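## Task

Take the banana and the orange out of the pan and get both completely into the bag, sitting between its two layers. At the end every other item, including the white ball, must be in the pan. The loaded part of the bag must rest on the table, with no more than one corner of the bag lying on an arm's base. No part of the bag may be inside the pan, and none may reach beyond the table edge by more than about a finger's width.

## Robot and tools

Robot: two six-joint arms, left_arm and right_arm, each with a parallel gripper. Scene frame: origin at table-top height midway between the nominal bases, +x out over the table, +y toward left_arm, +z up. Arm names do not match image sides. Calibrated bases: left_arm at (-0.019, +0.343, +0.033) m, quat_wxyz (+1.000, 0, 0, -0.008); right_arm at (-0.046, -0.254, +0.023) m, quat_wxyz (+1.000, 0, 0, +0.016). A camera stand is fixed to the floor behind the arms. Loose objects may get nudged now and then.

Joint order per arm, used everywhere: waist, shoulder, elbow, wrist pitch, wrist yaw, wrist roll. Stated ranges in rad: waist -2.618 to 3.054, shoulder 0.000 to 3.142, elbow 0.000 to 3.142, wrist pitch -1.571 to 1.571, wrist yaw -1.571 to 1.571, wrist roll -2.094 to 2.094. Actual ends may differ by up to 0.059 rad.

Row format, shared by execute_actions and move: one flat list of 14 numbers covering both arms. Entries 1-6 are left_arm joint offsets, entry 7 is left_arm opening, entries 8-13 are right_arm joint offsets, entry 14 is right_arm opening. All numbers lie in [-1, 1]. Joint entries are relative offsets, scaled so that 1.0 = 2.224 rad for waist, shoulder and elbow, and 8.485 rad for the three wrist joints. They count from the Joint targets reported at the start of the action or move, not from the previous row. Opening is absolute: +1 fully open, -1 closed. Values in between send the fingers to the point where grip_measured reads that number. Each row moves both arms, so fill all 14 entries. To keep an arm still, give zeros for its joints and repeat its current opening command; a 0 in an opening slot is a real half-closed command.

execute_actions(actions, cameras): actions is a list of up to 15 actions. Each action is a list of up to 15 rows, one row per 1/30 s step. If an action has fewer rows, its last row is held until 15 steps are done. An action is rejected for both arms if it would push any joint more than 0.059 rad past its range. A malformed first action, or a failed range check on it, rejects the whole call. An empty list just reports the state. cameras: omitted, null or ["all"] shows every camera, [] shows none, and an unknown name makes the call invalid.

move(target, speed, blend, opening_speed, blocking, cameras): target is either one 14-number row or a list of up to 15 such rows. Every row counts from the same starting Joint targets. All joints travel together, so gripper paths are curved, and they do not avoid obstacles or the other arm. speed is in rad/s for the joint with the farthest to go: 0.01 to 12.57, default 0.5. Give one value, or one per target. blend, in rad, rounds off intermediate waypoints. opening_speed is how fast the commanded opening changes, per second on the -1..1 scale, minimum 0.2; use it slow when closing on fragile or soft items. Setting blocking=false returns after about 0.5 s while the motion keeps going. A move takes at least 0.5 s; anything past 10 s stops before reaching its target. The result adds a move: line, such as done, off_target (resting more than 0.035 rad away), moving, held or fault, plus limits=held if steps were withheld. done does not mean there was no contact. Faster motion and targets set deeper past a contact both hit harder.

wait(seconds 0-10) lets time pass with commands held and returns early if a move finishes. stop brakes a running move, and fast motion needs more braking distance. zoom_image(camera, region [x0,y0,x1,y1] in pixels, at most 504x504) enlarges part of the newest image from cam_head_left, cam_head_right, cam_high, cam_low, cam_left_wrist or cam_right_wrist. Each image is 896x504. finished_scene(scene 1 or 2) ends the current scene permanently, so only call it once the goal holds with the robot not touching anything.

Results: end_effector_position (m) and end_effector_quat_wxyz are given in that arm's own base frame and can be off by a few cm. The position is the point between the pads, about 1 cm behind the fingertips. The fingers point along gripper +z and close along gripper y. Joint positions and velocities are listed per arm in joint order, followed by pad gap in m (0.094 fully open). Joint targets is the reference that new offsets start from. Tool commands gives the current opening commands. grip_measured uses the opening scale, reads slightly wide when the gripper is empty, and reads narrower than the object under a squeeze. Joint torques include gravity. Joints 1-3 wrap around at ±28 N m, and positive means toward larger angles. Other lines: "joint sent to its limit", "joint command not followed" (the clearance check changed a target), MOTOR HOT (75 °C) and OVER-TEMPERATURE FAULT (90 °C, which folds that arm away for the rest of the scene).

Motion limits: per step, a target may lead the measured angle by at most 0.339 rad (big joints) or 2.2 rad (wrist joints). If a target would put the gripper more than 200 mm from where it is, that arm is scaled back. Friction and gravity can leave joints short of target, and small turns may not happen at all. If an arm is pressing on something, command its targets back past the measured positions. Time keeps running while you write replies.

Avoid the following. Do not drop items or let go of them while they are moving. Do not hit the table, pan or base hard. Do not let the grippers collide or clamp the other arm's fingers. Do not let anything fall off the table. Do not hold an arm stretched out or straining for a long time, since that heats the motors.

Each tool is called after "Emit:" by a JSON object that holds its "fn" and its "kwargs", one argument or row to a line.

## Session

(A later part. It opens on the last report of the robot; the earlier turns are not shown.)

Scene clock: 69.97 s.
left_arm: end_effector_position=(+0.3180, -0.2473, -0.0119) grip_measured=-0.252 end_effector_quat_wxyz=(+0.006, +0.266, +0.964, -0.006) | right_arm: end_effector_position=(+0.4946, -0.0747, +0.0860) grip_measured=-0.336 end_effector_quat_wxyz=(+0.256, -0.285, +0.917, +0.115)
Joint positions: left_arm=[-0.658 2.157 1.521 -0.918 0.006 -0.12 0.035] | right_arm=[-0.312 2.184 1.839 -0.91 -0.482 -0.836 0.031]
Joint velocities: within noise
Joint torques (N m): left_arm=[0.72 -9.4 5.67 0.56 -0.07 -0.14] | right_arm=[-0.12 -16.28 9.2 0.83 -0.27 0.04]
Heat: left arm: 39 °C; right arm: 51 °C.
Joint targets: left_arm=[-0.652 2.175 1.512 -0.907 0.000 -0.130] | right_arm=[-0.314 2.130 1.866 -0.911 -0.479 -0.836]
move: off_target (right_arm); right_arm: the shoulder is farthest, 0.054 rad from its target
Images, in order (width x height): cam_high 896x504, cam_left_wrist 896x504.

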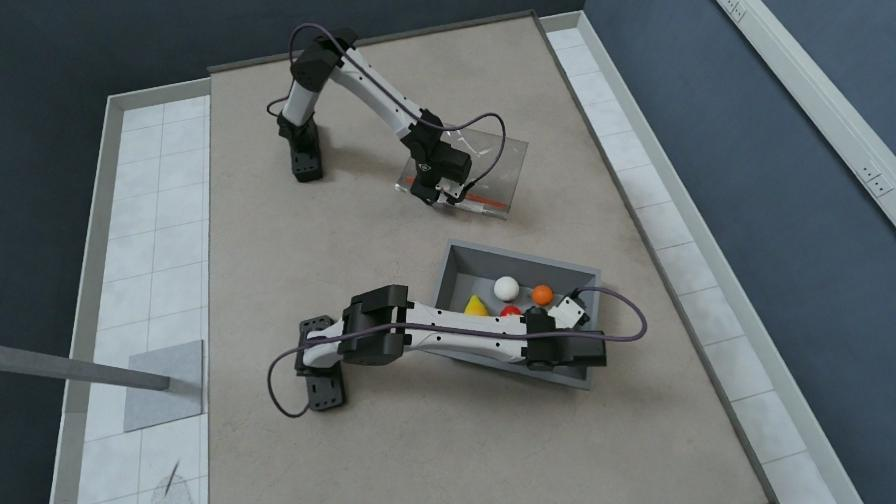

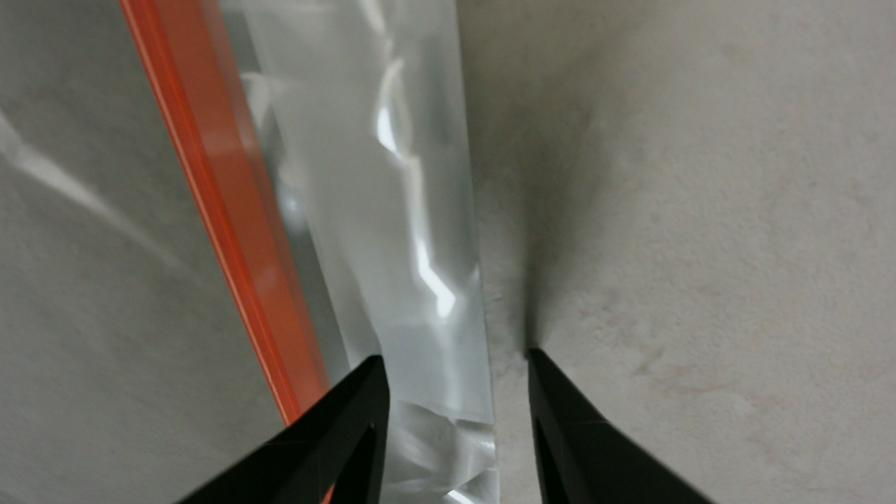

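Emit:
{"fn": "move", "kwargs": {
  "target": [
    [0,0.0052,-0.0052,0.0027,0,0,-0.25,0,0,0,0,0,0,-0.34],
    [0,0.0052,-0.0052,0.0027,0,0,-1,0,0,0,0,0,0,-0.34]
  ],
  "speed": 0.15,
  "opening_speed": 0.8,
  "cameras": ["cam_left_wrist"]
}}

Scene clock: 72.63 s.
left_arm: end_effector_position=(+0.3208, -0.2478, -0.0154) grip_measured=-0.977 end_effector_quat_wxyz=(+0.012, +0.265, +0.964, -0.007) | right_arm: end_effector_position=(+0.4946, -0.0747, +0.0860) grip_measured=-0.336 end_effector_quat_wxyz=(+0.256, -0.285, +0.917, +0.115)
Joint positions: left_arm=[-0.656 2.162 1.514 -0.896 0.003 -0.12 0.001] | right_arm=[-0.312 2.184 1.839 -0.91 -0.482 -0.836 0.031]
Joint velocities: within noise
Joint torques (N m): left_arm=[0.57 -8.95 5.2 0.6 -0.03 -0.14] | right_arm=[-0.14 -16.28 9.2 0.82 -0.27 0.04]
Heat: left arm: 39 °C; right arm: 52 °C.
Joint targets: left_arm=[-0.652 2.187 1.500 -0.884 0.000 -0.130] | right_arm=[-0.314 2.130 1.866 -0.911 -0.479 -0.836]
move: off_target (right_arm); right_arm: the shoulder is farthest, 0.054 rad from its target
Images, in order (width x height): cam_left_wrist 896x504.

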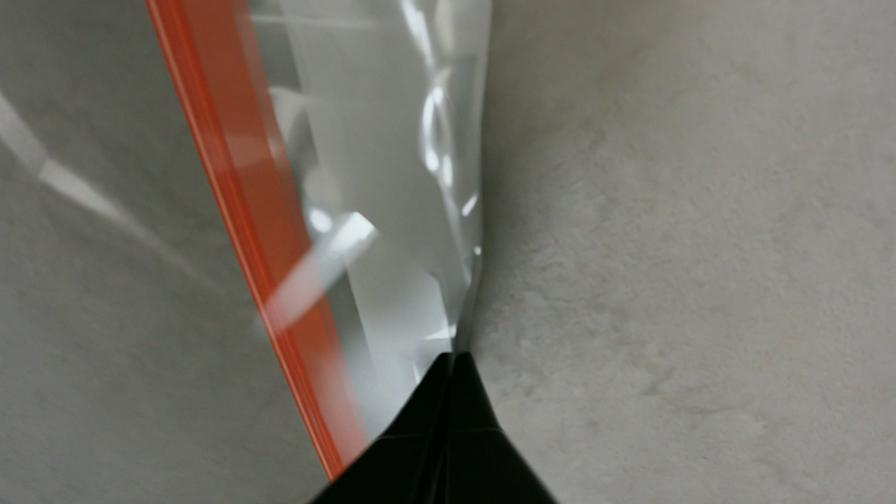

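Emit:
{"fn": "move", "kwargs": {
  "target": [0,-0.0496,0.1381,-0.0492,0,0,-1,0,0,0,0,0,0,-0.34],
  "speed": 0.3,
  "cameras": ["cam_left_wrist","cam_low","cam_high"]
}}

Emit:
{"fn": "zoom_image", "kwargs": {
  "camera": "cam_low",
  "region": [340, 220, 560, 390]
}}

Emit:
{"fn": "zoom_image", "kwargs": {
  "camera": "cam_high",
  "region": [370, 90, 570, 230]
}}

Scene clock: 75.17 s.
left_arm: end_effector_position=(+0.3144, -0.2429, +0.0732) grip_measured=-0.979 end_effector_quat_wxyz=(-0.017, +0.265, +0.964, +0.005) | right_arm: end_effector_position=(+0.4946, -0.0747, +0.0860) grip_measured=-0.336 end_effector_quat_wxyz=(+0.256, -0.285, +0.917, +0.115)
Joint positions: left_arm=[-0.656 2.106 1.789 -1.289 0.003 -0.12 0.001] | right_arm=[-0.312 2.184 1.839 -0.91 -0.482 -0.836 0.031]
Joint velocities: within noise
Joint torques (N m): left_arm=[0.57 -13.05 8.73 0.2 -0.03 -0.14] | right_arm=[-0.14 -16.28 9.16 0.83 -0.27 0.04]
Heat: left arm: 40 °C; right arm: 52 °C.
Joint targets: left_arm=[-0.652 2.076 1.807 -1.301 0.000 -0.130] | right_arm=[-0.314 2.130 1.866 -0.911 -0.479 -0.836]
move: off_target (right_arm); right_arm: the shoulder is farthest, 0.054 rad from its target
Images, in order (width x height): cam_high 896x504, cam_low 896x504, cam_left_wrist 896x504.

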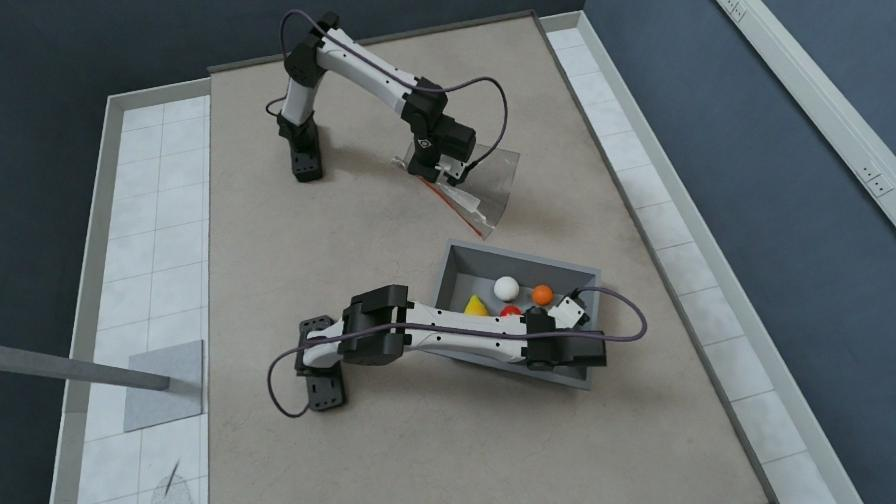

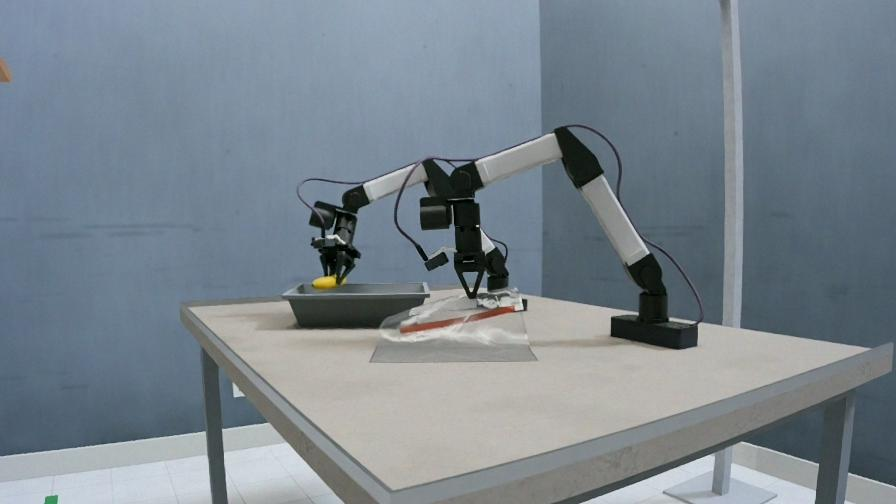

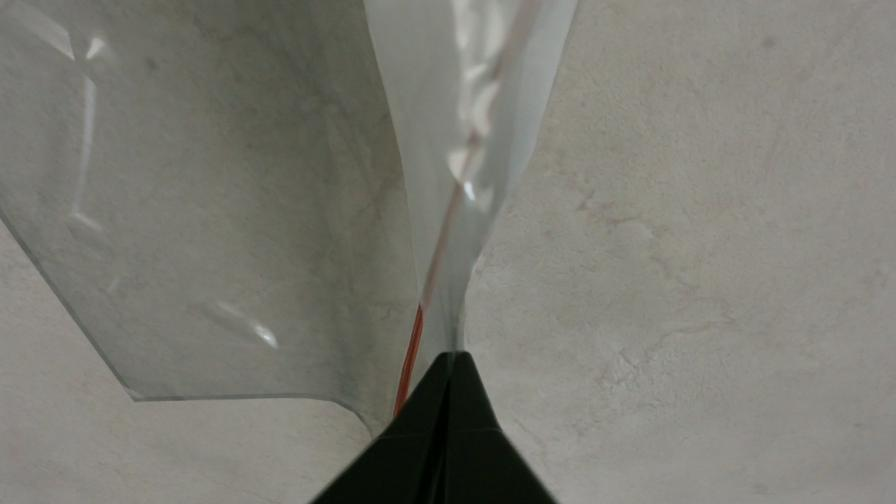

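Scaled by 2.291 from the camera's 896x504 image, which has a finer 1280x720 frame.

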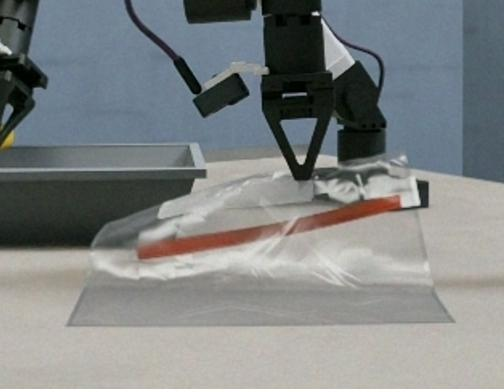

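Scaled by 2.520 from the camera's 896x504 image, which has a finer 1280x720 frame.

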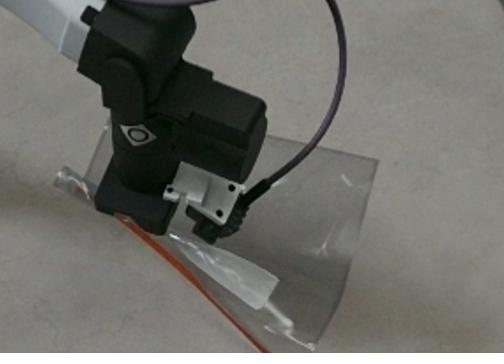

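Emit:
{"fn": "move", "kwargs": {
  "target": [
    [0.0310,-0.0007,-0.0733,0.0190,0,0.0092,-1,0,0,0,0,0,0,-0.34],
    [0.0998,0.0283,-0.1362,0.0430,0,0.0271,-1,0,0,0,0,0,0,-0.34]
  ],
  "speed": 0.3,
  "cameras": ["cam_left_wrist","cam_high","cam_low"]
}}

Emit:
{"fn": "zoom_image", "kwargs": {
  "camera": "cam_high",
  "region": [370, 90, 570, 230]
}}

Emit:
{"fn": "zoom_image", "kwargs": {
  "camera": "cam_low",
  "region": [340, 220, 560, 390]
}}

Scene clock: 78.30 s.
left_arm: end_effector_position=(+0.3598, -0.1660, -0.0014) grip_measured=-0.979 end_effector_quat_wxyz=(+0.005, +0.257, +0.967, -0.002) | right_arm: end_effector_position=(+0.4946, -0.0747, +0.0860) grip_measured=-0.336 end_effector_quat_wxyz=(+0.256, -0.285, +0.917, +0.115)
Joint positions: left_arm=[-0.431 2.124 1.512 -0.949 0.003 0.088 0.001] | right_arm=[-0.312 2.184 1.839 -0.91 -0.482 -0.836 0.031]
Joint velocities: within noise
Joint torques (N m): left_arm=[0.29 -9.36 5.81 0.58 -0.02 0.04] | right_arm=[-0.14 -16.27 9.17 0.83 -0.27 0.04]
Heat: left arm: 40 °C; right arm: 53 °C.
Joint targets: left_arm=[-0.430 2.140 1.504 -0.936 0.000 0.100] | right_arm=[-0.314 2.130 1.866 -0.911 -0.479 -0.836]
move: off_target (right_arm); right_arm: the shoulder is farthest, 0.054 rad from its target
Images, in order (width x height): cam_high 896x504, cam_low 896x504, cam_left_wrist 896x504.

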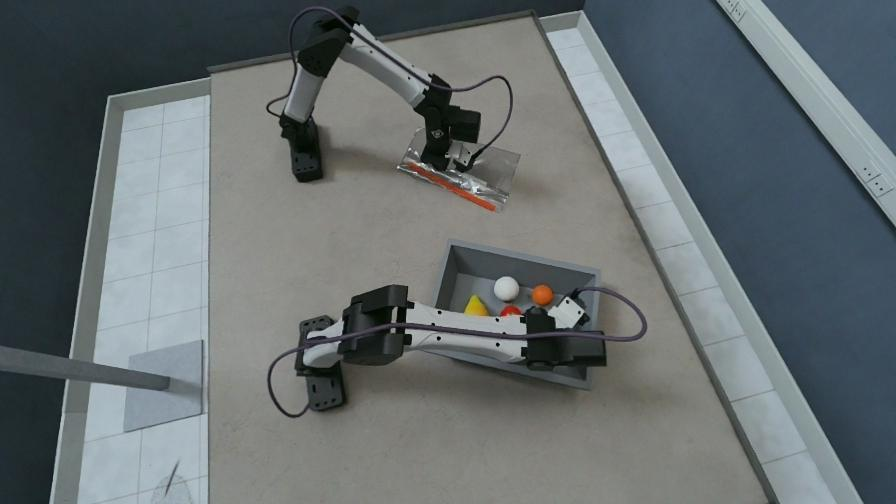

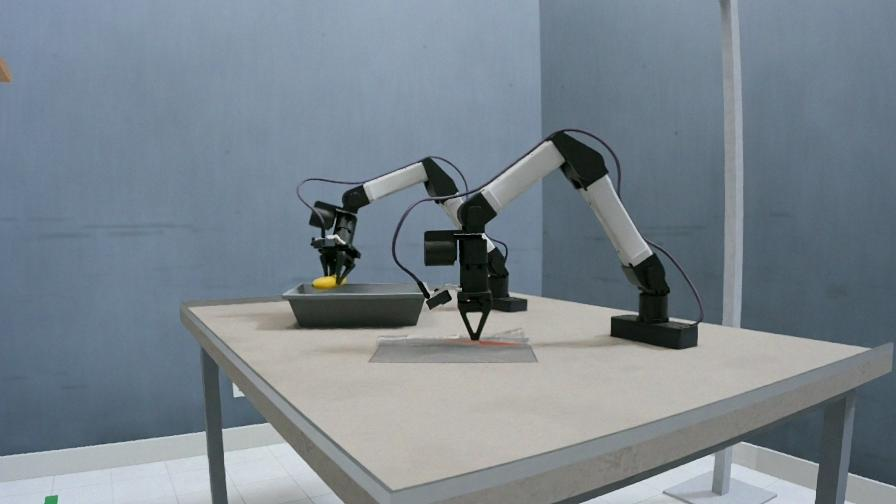

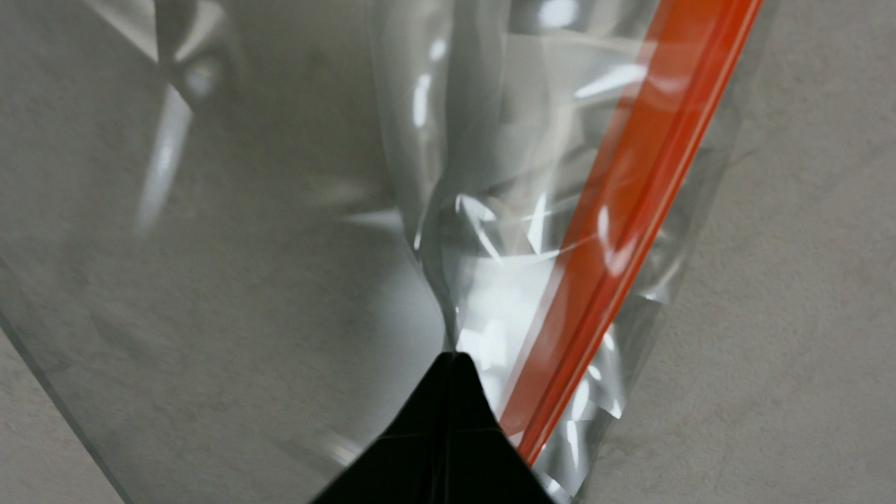

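Scaled by 2.520 from the camera's 896x504 image, which has a finer 1280x720 frame.

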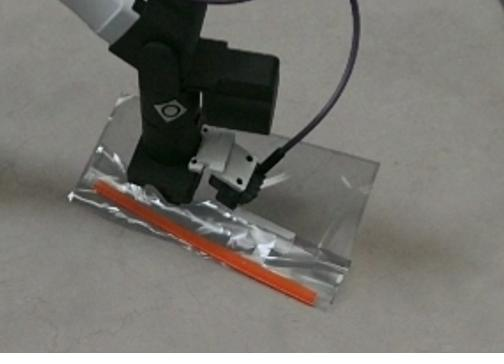

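Scaled by 2.291 from the camera's 896x504 image, which has a finer 1280x720 frame.

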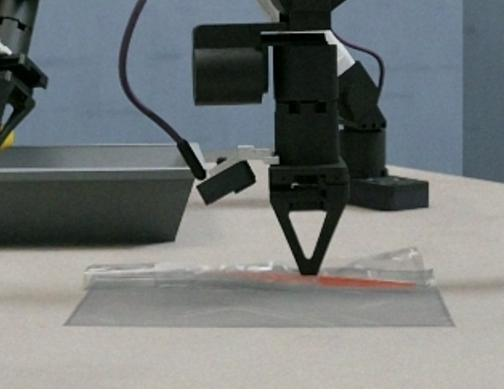

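Emit:
{"fn": "move", "kwargs": {
  "target": [
    [0.0337,0.0161,0.0036,0.0034,0,0.009,-1,0,0,0,0,0,0,-0.34],
    [0.0337,0.0161,0.0036,0.0034,0,0.009,-0.4,0,0,0,0,0,0,-0.34],
    [0.0337,-0.0129,0.0517,-0.0168,0,0.009,-0.4,0,0,0,0,0,0,-0.34]
  ],
  "speed": 0.25,
  "opening_speed": 0.6,
  "cameras": ["cam_left_wrist","cam_high","cam_low"]
}}

Emit:
{"fn": "zoom_image", "kwargs": {
  "camera": "cam_high",
  "region": [370, 90, 570, 230]
}}

Emit:
{"fn": "zoom_image", "kwargs": {
  "camera": "cam_left_wrist",
  "region": [392, 0, 896, 504]
}}

Scene clock: 82.33 s.
left_arm: end_effector_position=(+0.3691, -0.1382, +0.0126) grip_measured=-0.402 end_effector_quat_wxyz=(-0.019, +0.258, +0.966, +0.000) | right_arm: end_effector_position=(+0.4946, -0.0747, +0.0860) grip_measured=-0.336 end_effector_quat_wxyz=(+0.256, -0.285, +0.917, +0.115)
Joint positions: left_arm=[-0.357 2.143 1.601 -1.067 0.003 0.165 0.028] | right_arm=[-0.312 2.184 1.839 -0.91 -0.482 -0.836 0.031]
Joint velocities: within noise
Joint torques (N m): left_arm=[0.38 -13.27 8.49 0.18 0 0.06] | right_arm=[-0.13 -16.29 9.14 0.83 -0.27 0.04]
Heat: left arm: 40 °C; right arm: 54 °C.
Joint targets: left_arm=[-0.355 2.111 1.619 -1.079 0.000 0.176] | right_arm=[-0.314 2.130 1.866 -0.911 -0.479 -0.836]
move: off_target (right_arm); right_arm: the shoulder is farthest, 0.054 rad from its target
Images, in order (width x height): cam_high 896x504, cam_low 896x504, cam_left_wrist 896x504.

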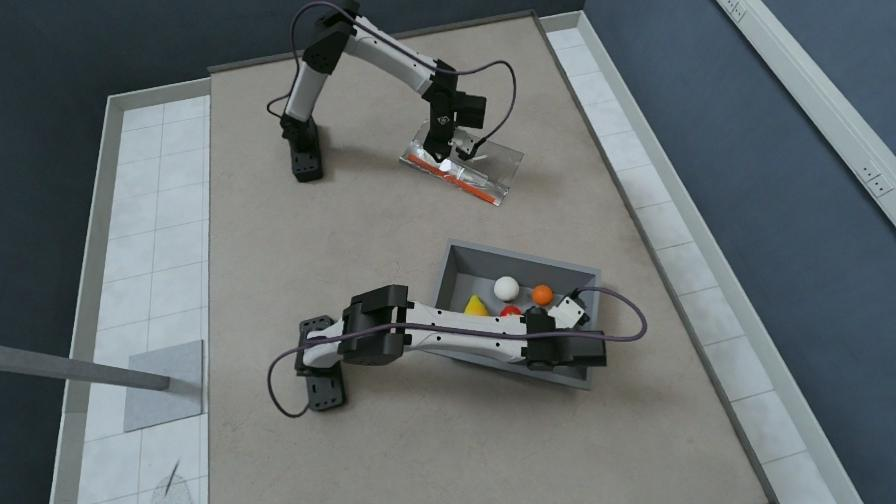

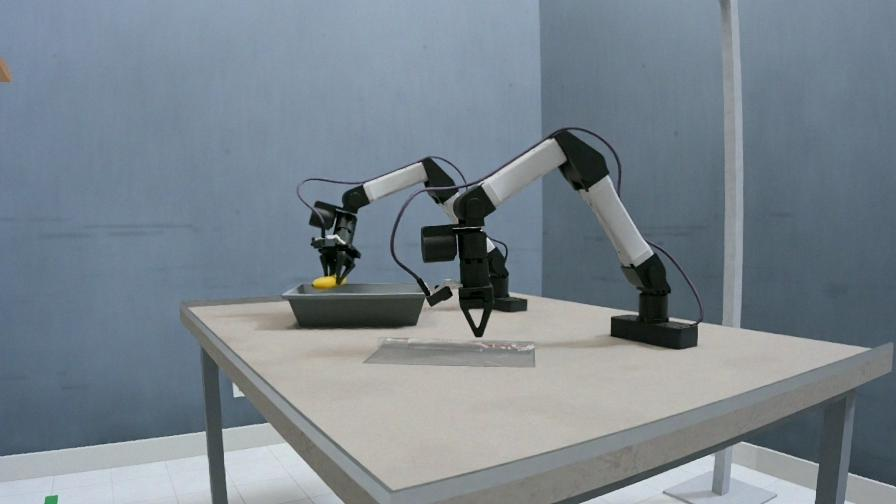

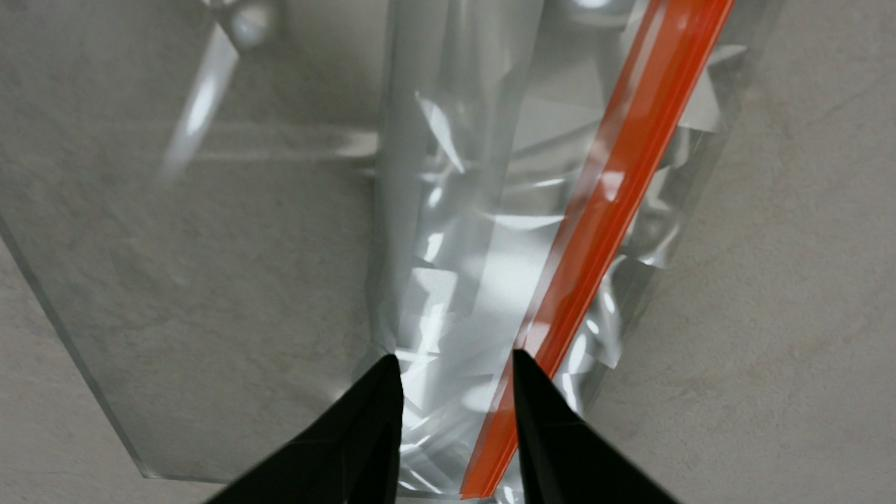

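Scaled by 2.520 from the camera's 896x504 image, which has a finer 1280x720 frame.

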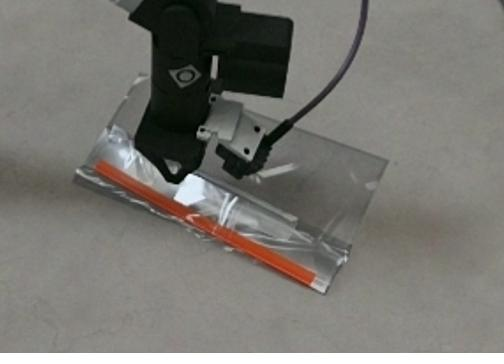

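Scaled by 1.000.

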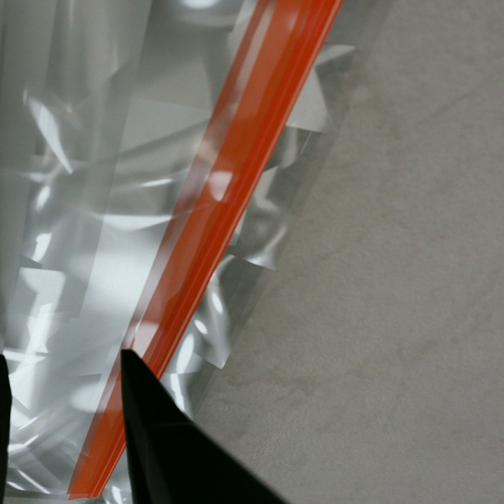

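Emit:
{"fn": "move", "kwargs": {
  "target": [
    [-0.0382,0,0,0,0,0.011,-0.28,0,0,0,0,0,0,-0.34],
    [-0.0382,0.036,-0.0407,0.0201,0,0.011,-0.28,0,0,0,0,0,0,-0.34]
  ],
  "speed": [0.3,0.15],
  "cameras": ["cam_left_wrist"]
}}

Scene clock: 85.33 s.
left_arm: end_effector_position=(+0.3665, -0.1747, -0.0135) grip_measured=-0.282 end_effector_quat_wxyz=(+0.007, +0.344, +0.939, -0.002) | right_arm: end_effector_position=(+0.4946, -0.0747, +0.0860) grip_measured=-0.336 end_effector_quat_wxyz=(+0.256, -0.285, +0.917, +0.115)
Joint positions: left_arm=[-0.443 2.172 1.538 -0.922 0.003 0.258 0.034] | right_arm=[-0.312 2.184 1.839 -0.91 -0.482 -0.836 0.031]
Joint velocities: within noise
Joint torques (N m): left_arm=[0.49 -9.43 5.63 0.57 -0.01 0.06] | right_arm=[-0.13 -16.29 9.2 0.82 -0.27 0.04]
Heat: left arm: 39 °C; right arm: 54 °C.
Joint targets: left_arm=[-0.440 2.191 1.529 -0.908 0.000 0.269] | right_arm=[-0.314 2.130 1.866 -0.911 -0.479 -0.836]
move: off_target (right_arm); right_arm: the shoulder is farthest, 0.054 rad from its target
Images, in order (width x height): cam_left_wrist 896x504.

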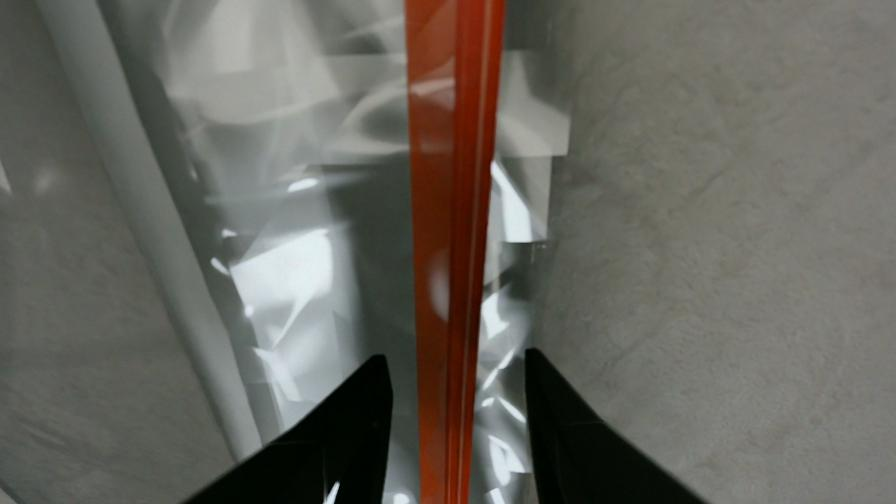

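Emit:
{"fn": "move", "kwargs": {
  "target": [
    [0.0126,0.0086,0.0066,0.0005,0,0.0033,-0.28,0,0,0,0,0,0,-0.34],
    [0.0126,0.0086,0.0066,0.0005,0,0.0033,-1,0,0,0,0,0,0,-0.34]
  ],
  "speed": 0.15,
  "opening_speed": 0.8,
  "cameras": ["cam_left_wrist"]
}}

Scene clock: 87.83 s.
left_arm: end_effector_position=(+0.3754, -0.1638, -0.0150) grip_measured=-0.983 end_effector_quat_wxyz=(+0.014, +0.343, +0.939, +0.002) | right_arm: end_effector_position=(+0.4946, -0.0747, +0.0860) grip_measured=-0.336 end_effector_quat_wxyz=(+0.256, -0.285, +0.917, +0.115)
Joint positions: left_arm=[-0.414 2.176 1.538 -0.905 -0.006 0.287 0.001] | right_arm=[-0.312 2.184 1.839 -0.91 -0.482 -0.836 0.031]
Joint velocities: within noise
Joint torques (N m): left_arm=[0.38 -8.31 7.08 0.48 0.09 0.05] | right_arm=[-0.12 -16.29 9.17 0.83 -0.26 0.04]
Heat: left arm: 39 °C; right arm: 55 °C.
Joint targets: left_arm=[-0.412 2.210 1.544 -0.904 0.000 0.297] | right_arm=[-0.314 2.130 1.866 -0.911 -0.479 -0.836]
move: off_target (right_arm); right_arm: the shoulder is farthest, 0.054 rad from its target
Images, in order (width x height): cam_left_wrist 896x504.

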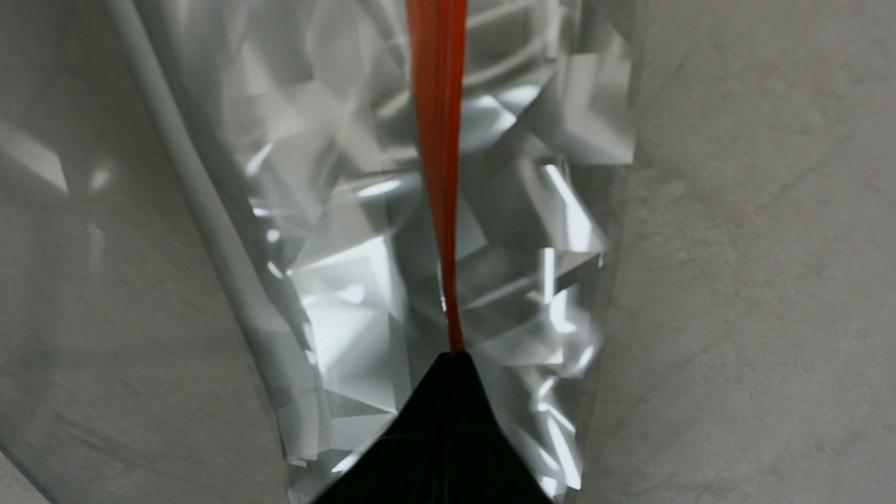

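Emit:
{"fn": "move", "kwargs": {
  "target": [0,-0.0496,0.1,-0.040,0,0,-1,0,0,0,0,0,0,-0.34],
  "speed": 0.25,
  "cameras": ["cam_left_wrist","cam_low","cam_high"]
}}

Emit:
{"fn": "zoom_image", "kwargs": {
  "camera": "cam_low",
  "region": [340, 220, 560, 390]
}}

Emit:
{"fn": "zoom_image", "kwargs": {
  "camera": "cam_high",
  "region": [370, 90, 570, 230]
}}

Scene clock: 90.13 s.
left_arm: end_effector_position=(+0.3657, -0.1596, +0.0538) grip_measured=-0.983 end_effector_quat_wxyz=(-0.021, +0.343, +0.939, +0.004) | right_arm: end_effector_position=(+0.4946, -0.0747, +0.0860) grip_measured=-0.336 end_effector_quat_wxyz=(+0.256, -0.285, +0.917, +0.115)
Joint positions: left_arm=[-0.414 2.13 1.748 -1.232 -0.006 0.287 0.001] | right_arm=[-0.312 2.184 1.839 -0.91 -0.482 -0.836 0.031]
Joint velocities: within noise
Joint torques (N m): left_arm=[0.34 -13.23 8.59 0.14 0.08 0.06] | right_arm=[-0.14 -16.27 9.18 0.83 -0.26 0.04]
Heat: left arm: 39 °C; right arm: 55 °C.
Joint targets: left_arm=[-0.412 2.100 1.766 -1.244 0.000 0.297] | right_arm=[-0.314 2.130 1.866 -0.911 -0.479 -0.836]
move: off_target (right_arm); right_arm: the shoulder is farthest, 0.054 rad from its target
Images, in order (width x height): cam_high 896x504, cam_low 896x504, cam_left_wrist 896x504.

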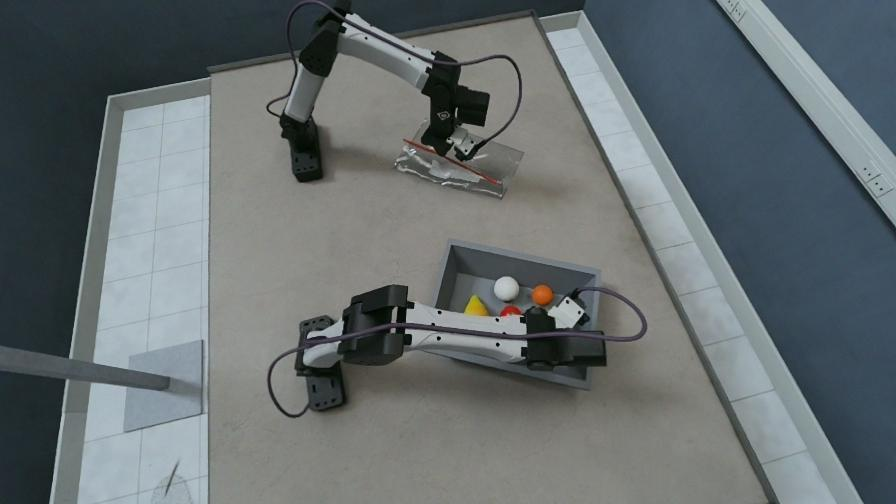

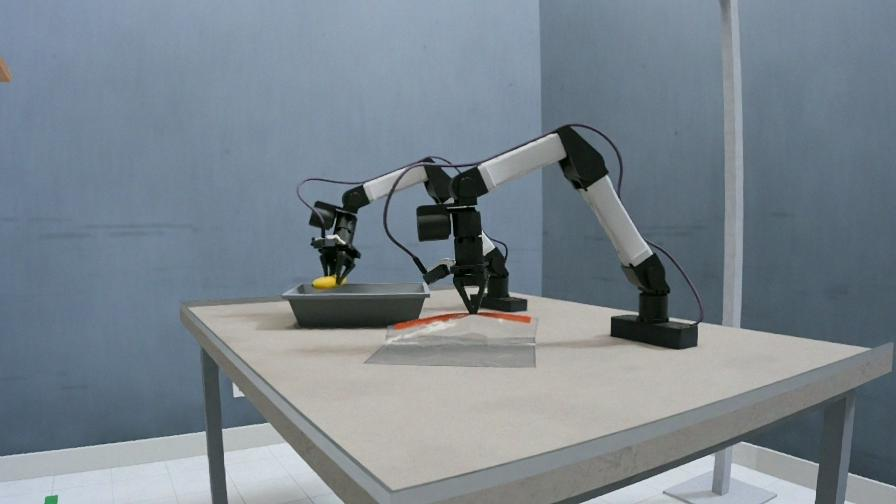

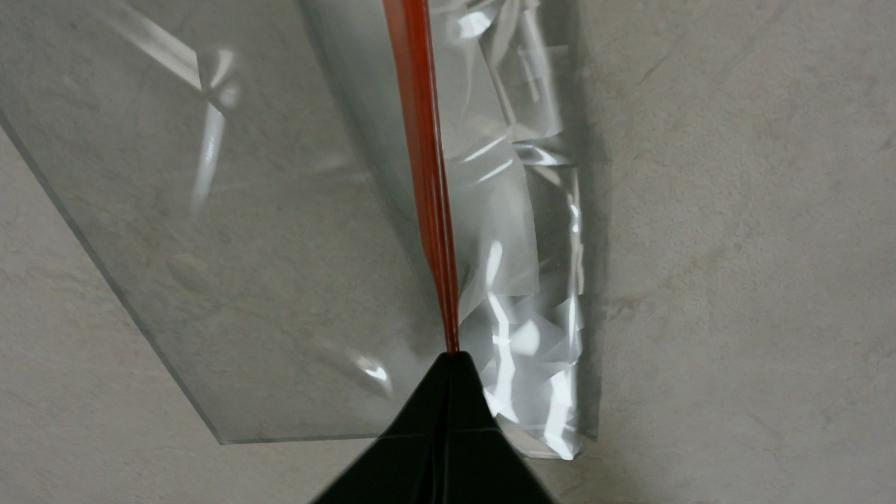

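Scaled by 2.291 from the camera's 896x504 image, which has a finer 1280x720 frame.

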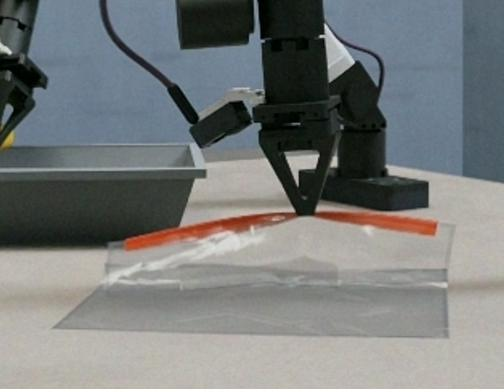

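Scaled by 2.520 from the camera's 896x504 image, which has a finer 1280x720 frame.

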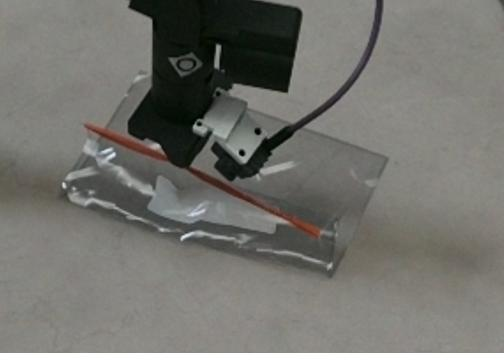

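Emit:
{"fn": "zoom_image", "kwargs": {
  "camera": "cam_left_wrist",
  "region": [340, 0, 640, 250]
}}

Emit:
{"fn": "zoom_image", "kwargs": {
  "camera": "cam_left_wrist",
  "region": [380, 220, 640, 480]
}}

Scaled by 1.680 from the camera's 896x504 image, which has a finer 1280x720 frame.

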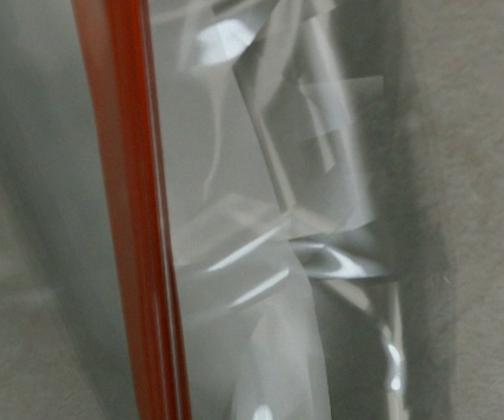

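Scaled by 1.938 from the camera's 896x504 image, which has a finer 1280x720 frame.

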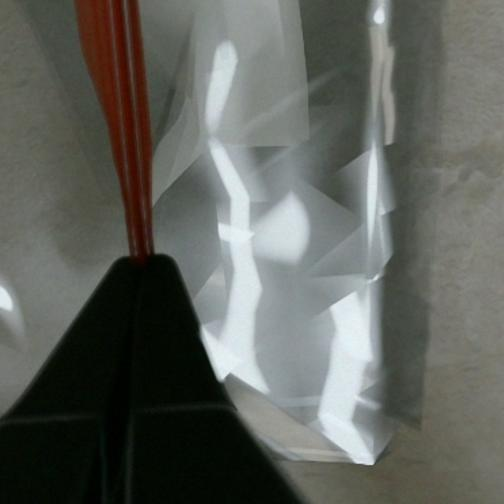

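Emit:
{"fn": "move", "kwargs": {
  "target": [
    [0,-0.009,0.0225,-0.0083,0,0,-1,0,-0.2398,-0.2379,0.0248,0,0,-0.34],
    [0,-0.009,0.0225,-0.0083,0,0,-1,0.4739,-0.4910,-0.6043,0.0963,0.0565,0.0985,-0.34]
  ],
  "speed": [0.5,0.9]
}}

Emit:
{"fn": "zoom_image", "kwargs": {
  "camera": "cam_high",
  "region": [370, 90, 570, 230]
}}

Emit:
{"fn": "zoom_image", "kwargs": {
  "camera": "cam_low",
  "region": [340, 220, 560, 390]
}}

Scene clock: 94.90 s.
left_arm: end_effector_position=(+0.3624, -0.1581, +0.0716) grip_measured=-0.983 end_effector_quat_wxyz=(-0.025, +0.343, +0.939, +0.005) | right_arm: end_effector_position=(+0.2430, +0.2215, +0.1196) grip_measured=-0.336 end_effector_quat_wxyz=(+0.413, -0.327, +0.835, +0.162)
Joint positions: left_arm=[-0.414 2.115 1.795 -1.303 -0.006 0.287 0.001] | right_arm=[0.734 1.058 0.522 -0.117 -0.01 -0.008 0.031]
Joint velocities: within noise
Joint torques (N m): left_arm=[0.43 -13.56 8.91 0.14 0.09 0.06] | right_arm=[0.72 -4.46 7.15 1.93 0.07 0.12]
Heat: left arm: 40 °C; right arm: 55 °C.
Joint targets: left_arm=[-0.412 2.080 1.816 -1.314 0.000 0.297] | right_arm=[0.741 1.038 0.522 -0.094 0.000 0.000]
move: done

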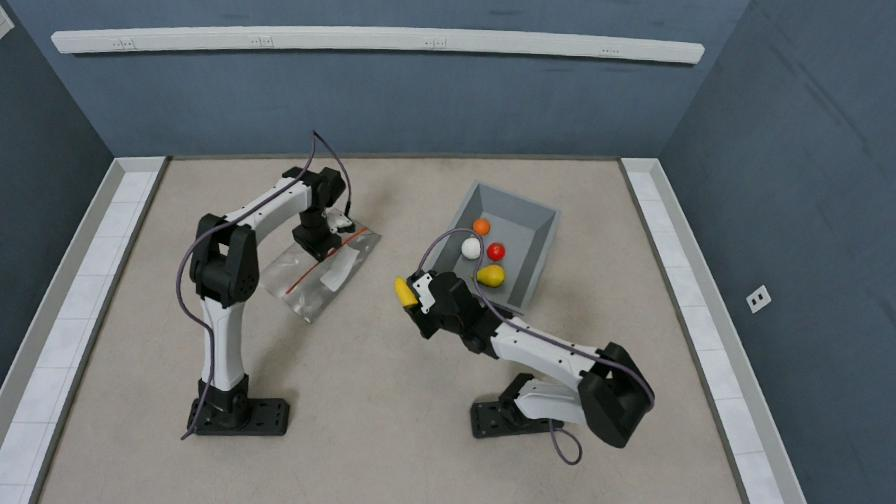

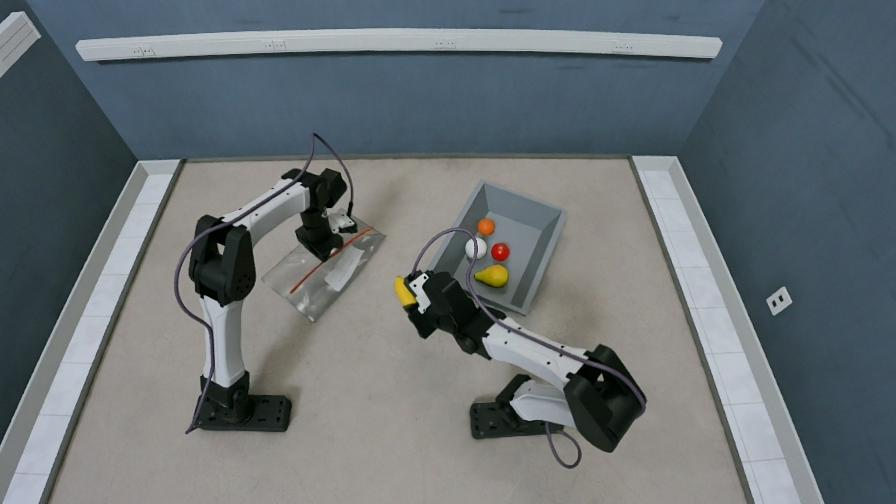

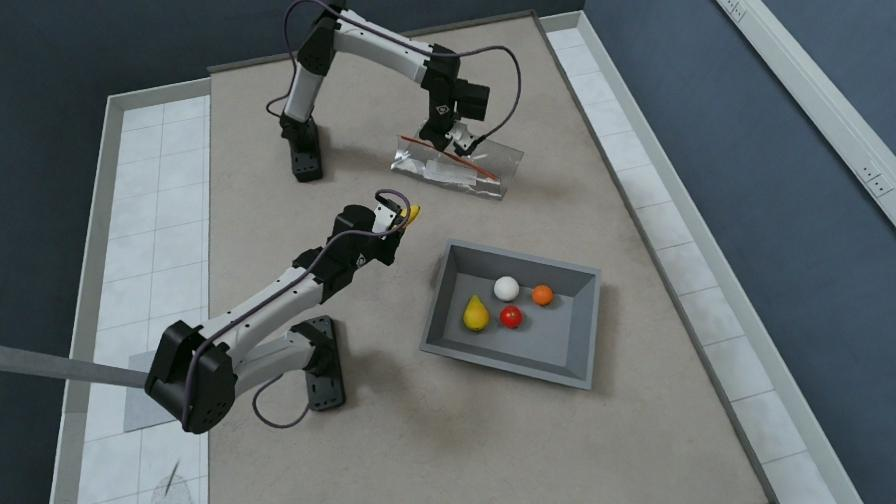

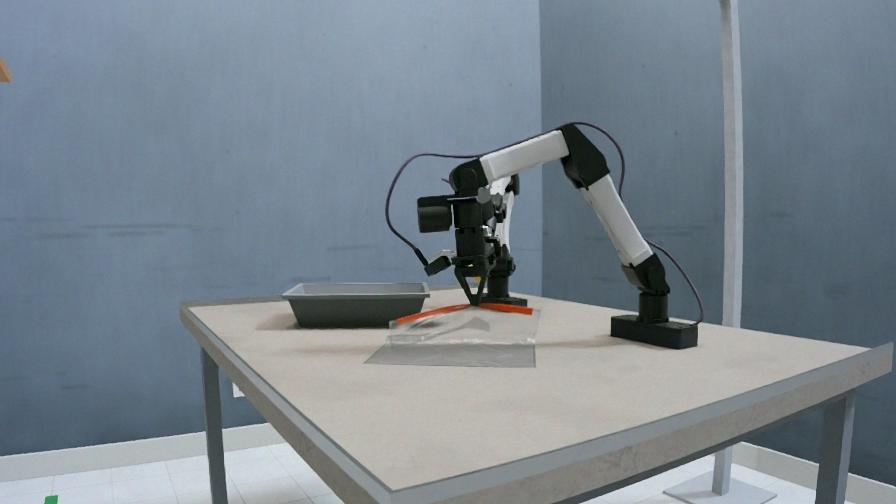

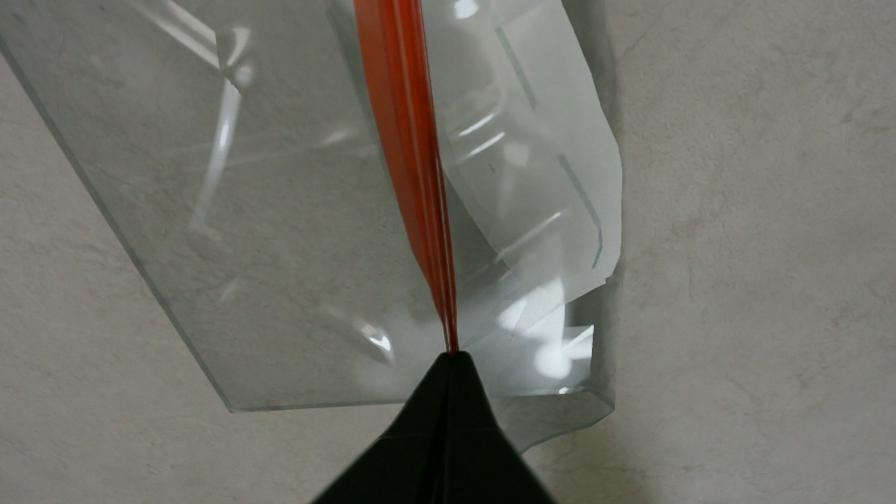

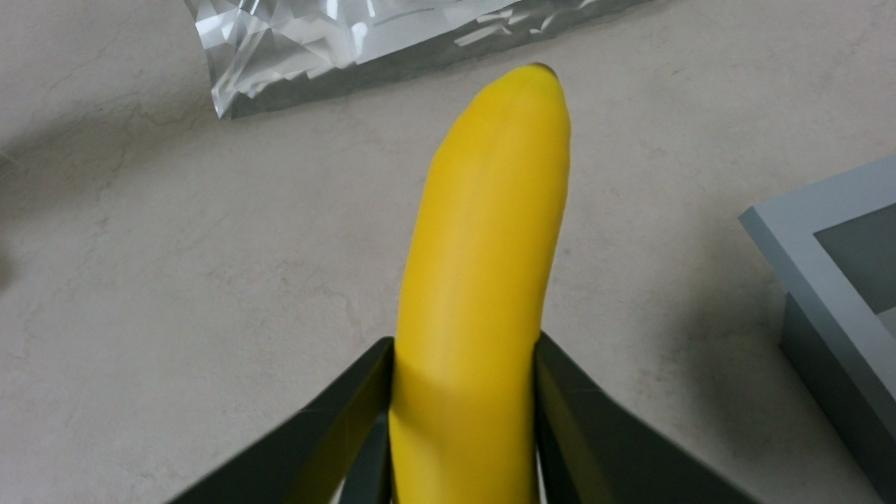

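Scaled by 2.520 from the camera's 896x504 image, which has a finer 1280x720 frame.

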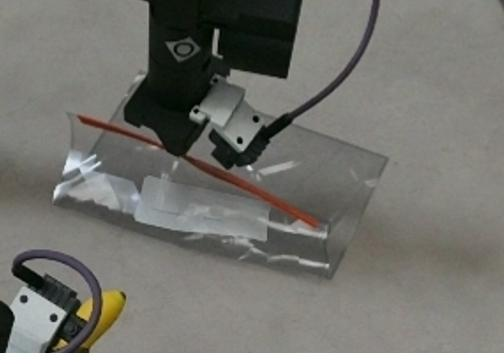

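Scaled by 2.291 from the camera's 896x504 image, which has a finer 1280x720 frame.

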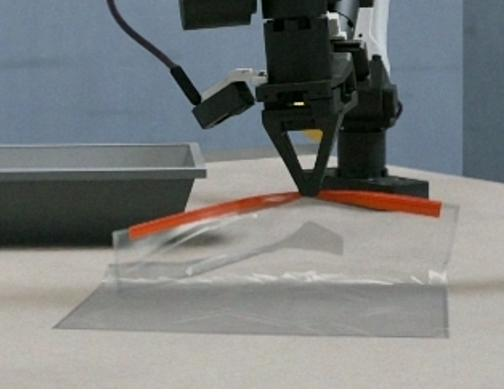

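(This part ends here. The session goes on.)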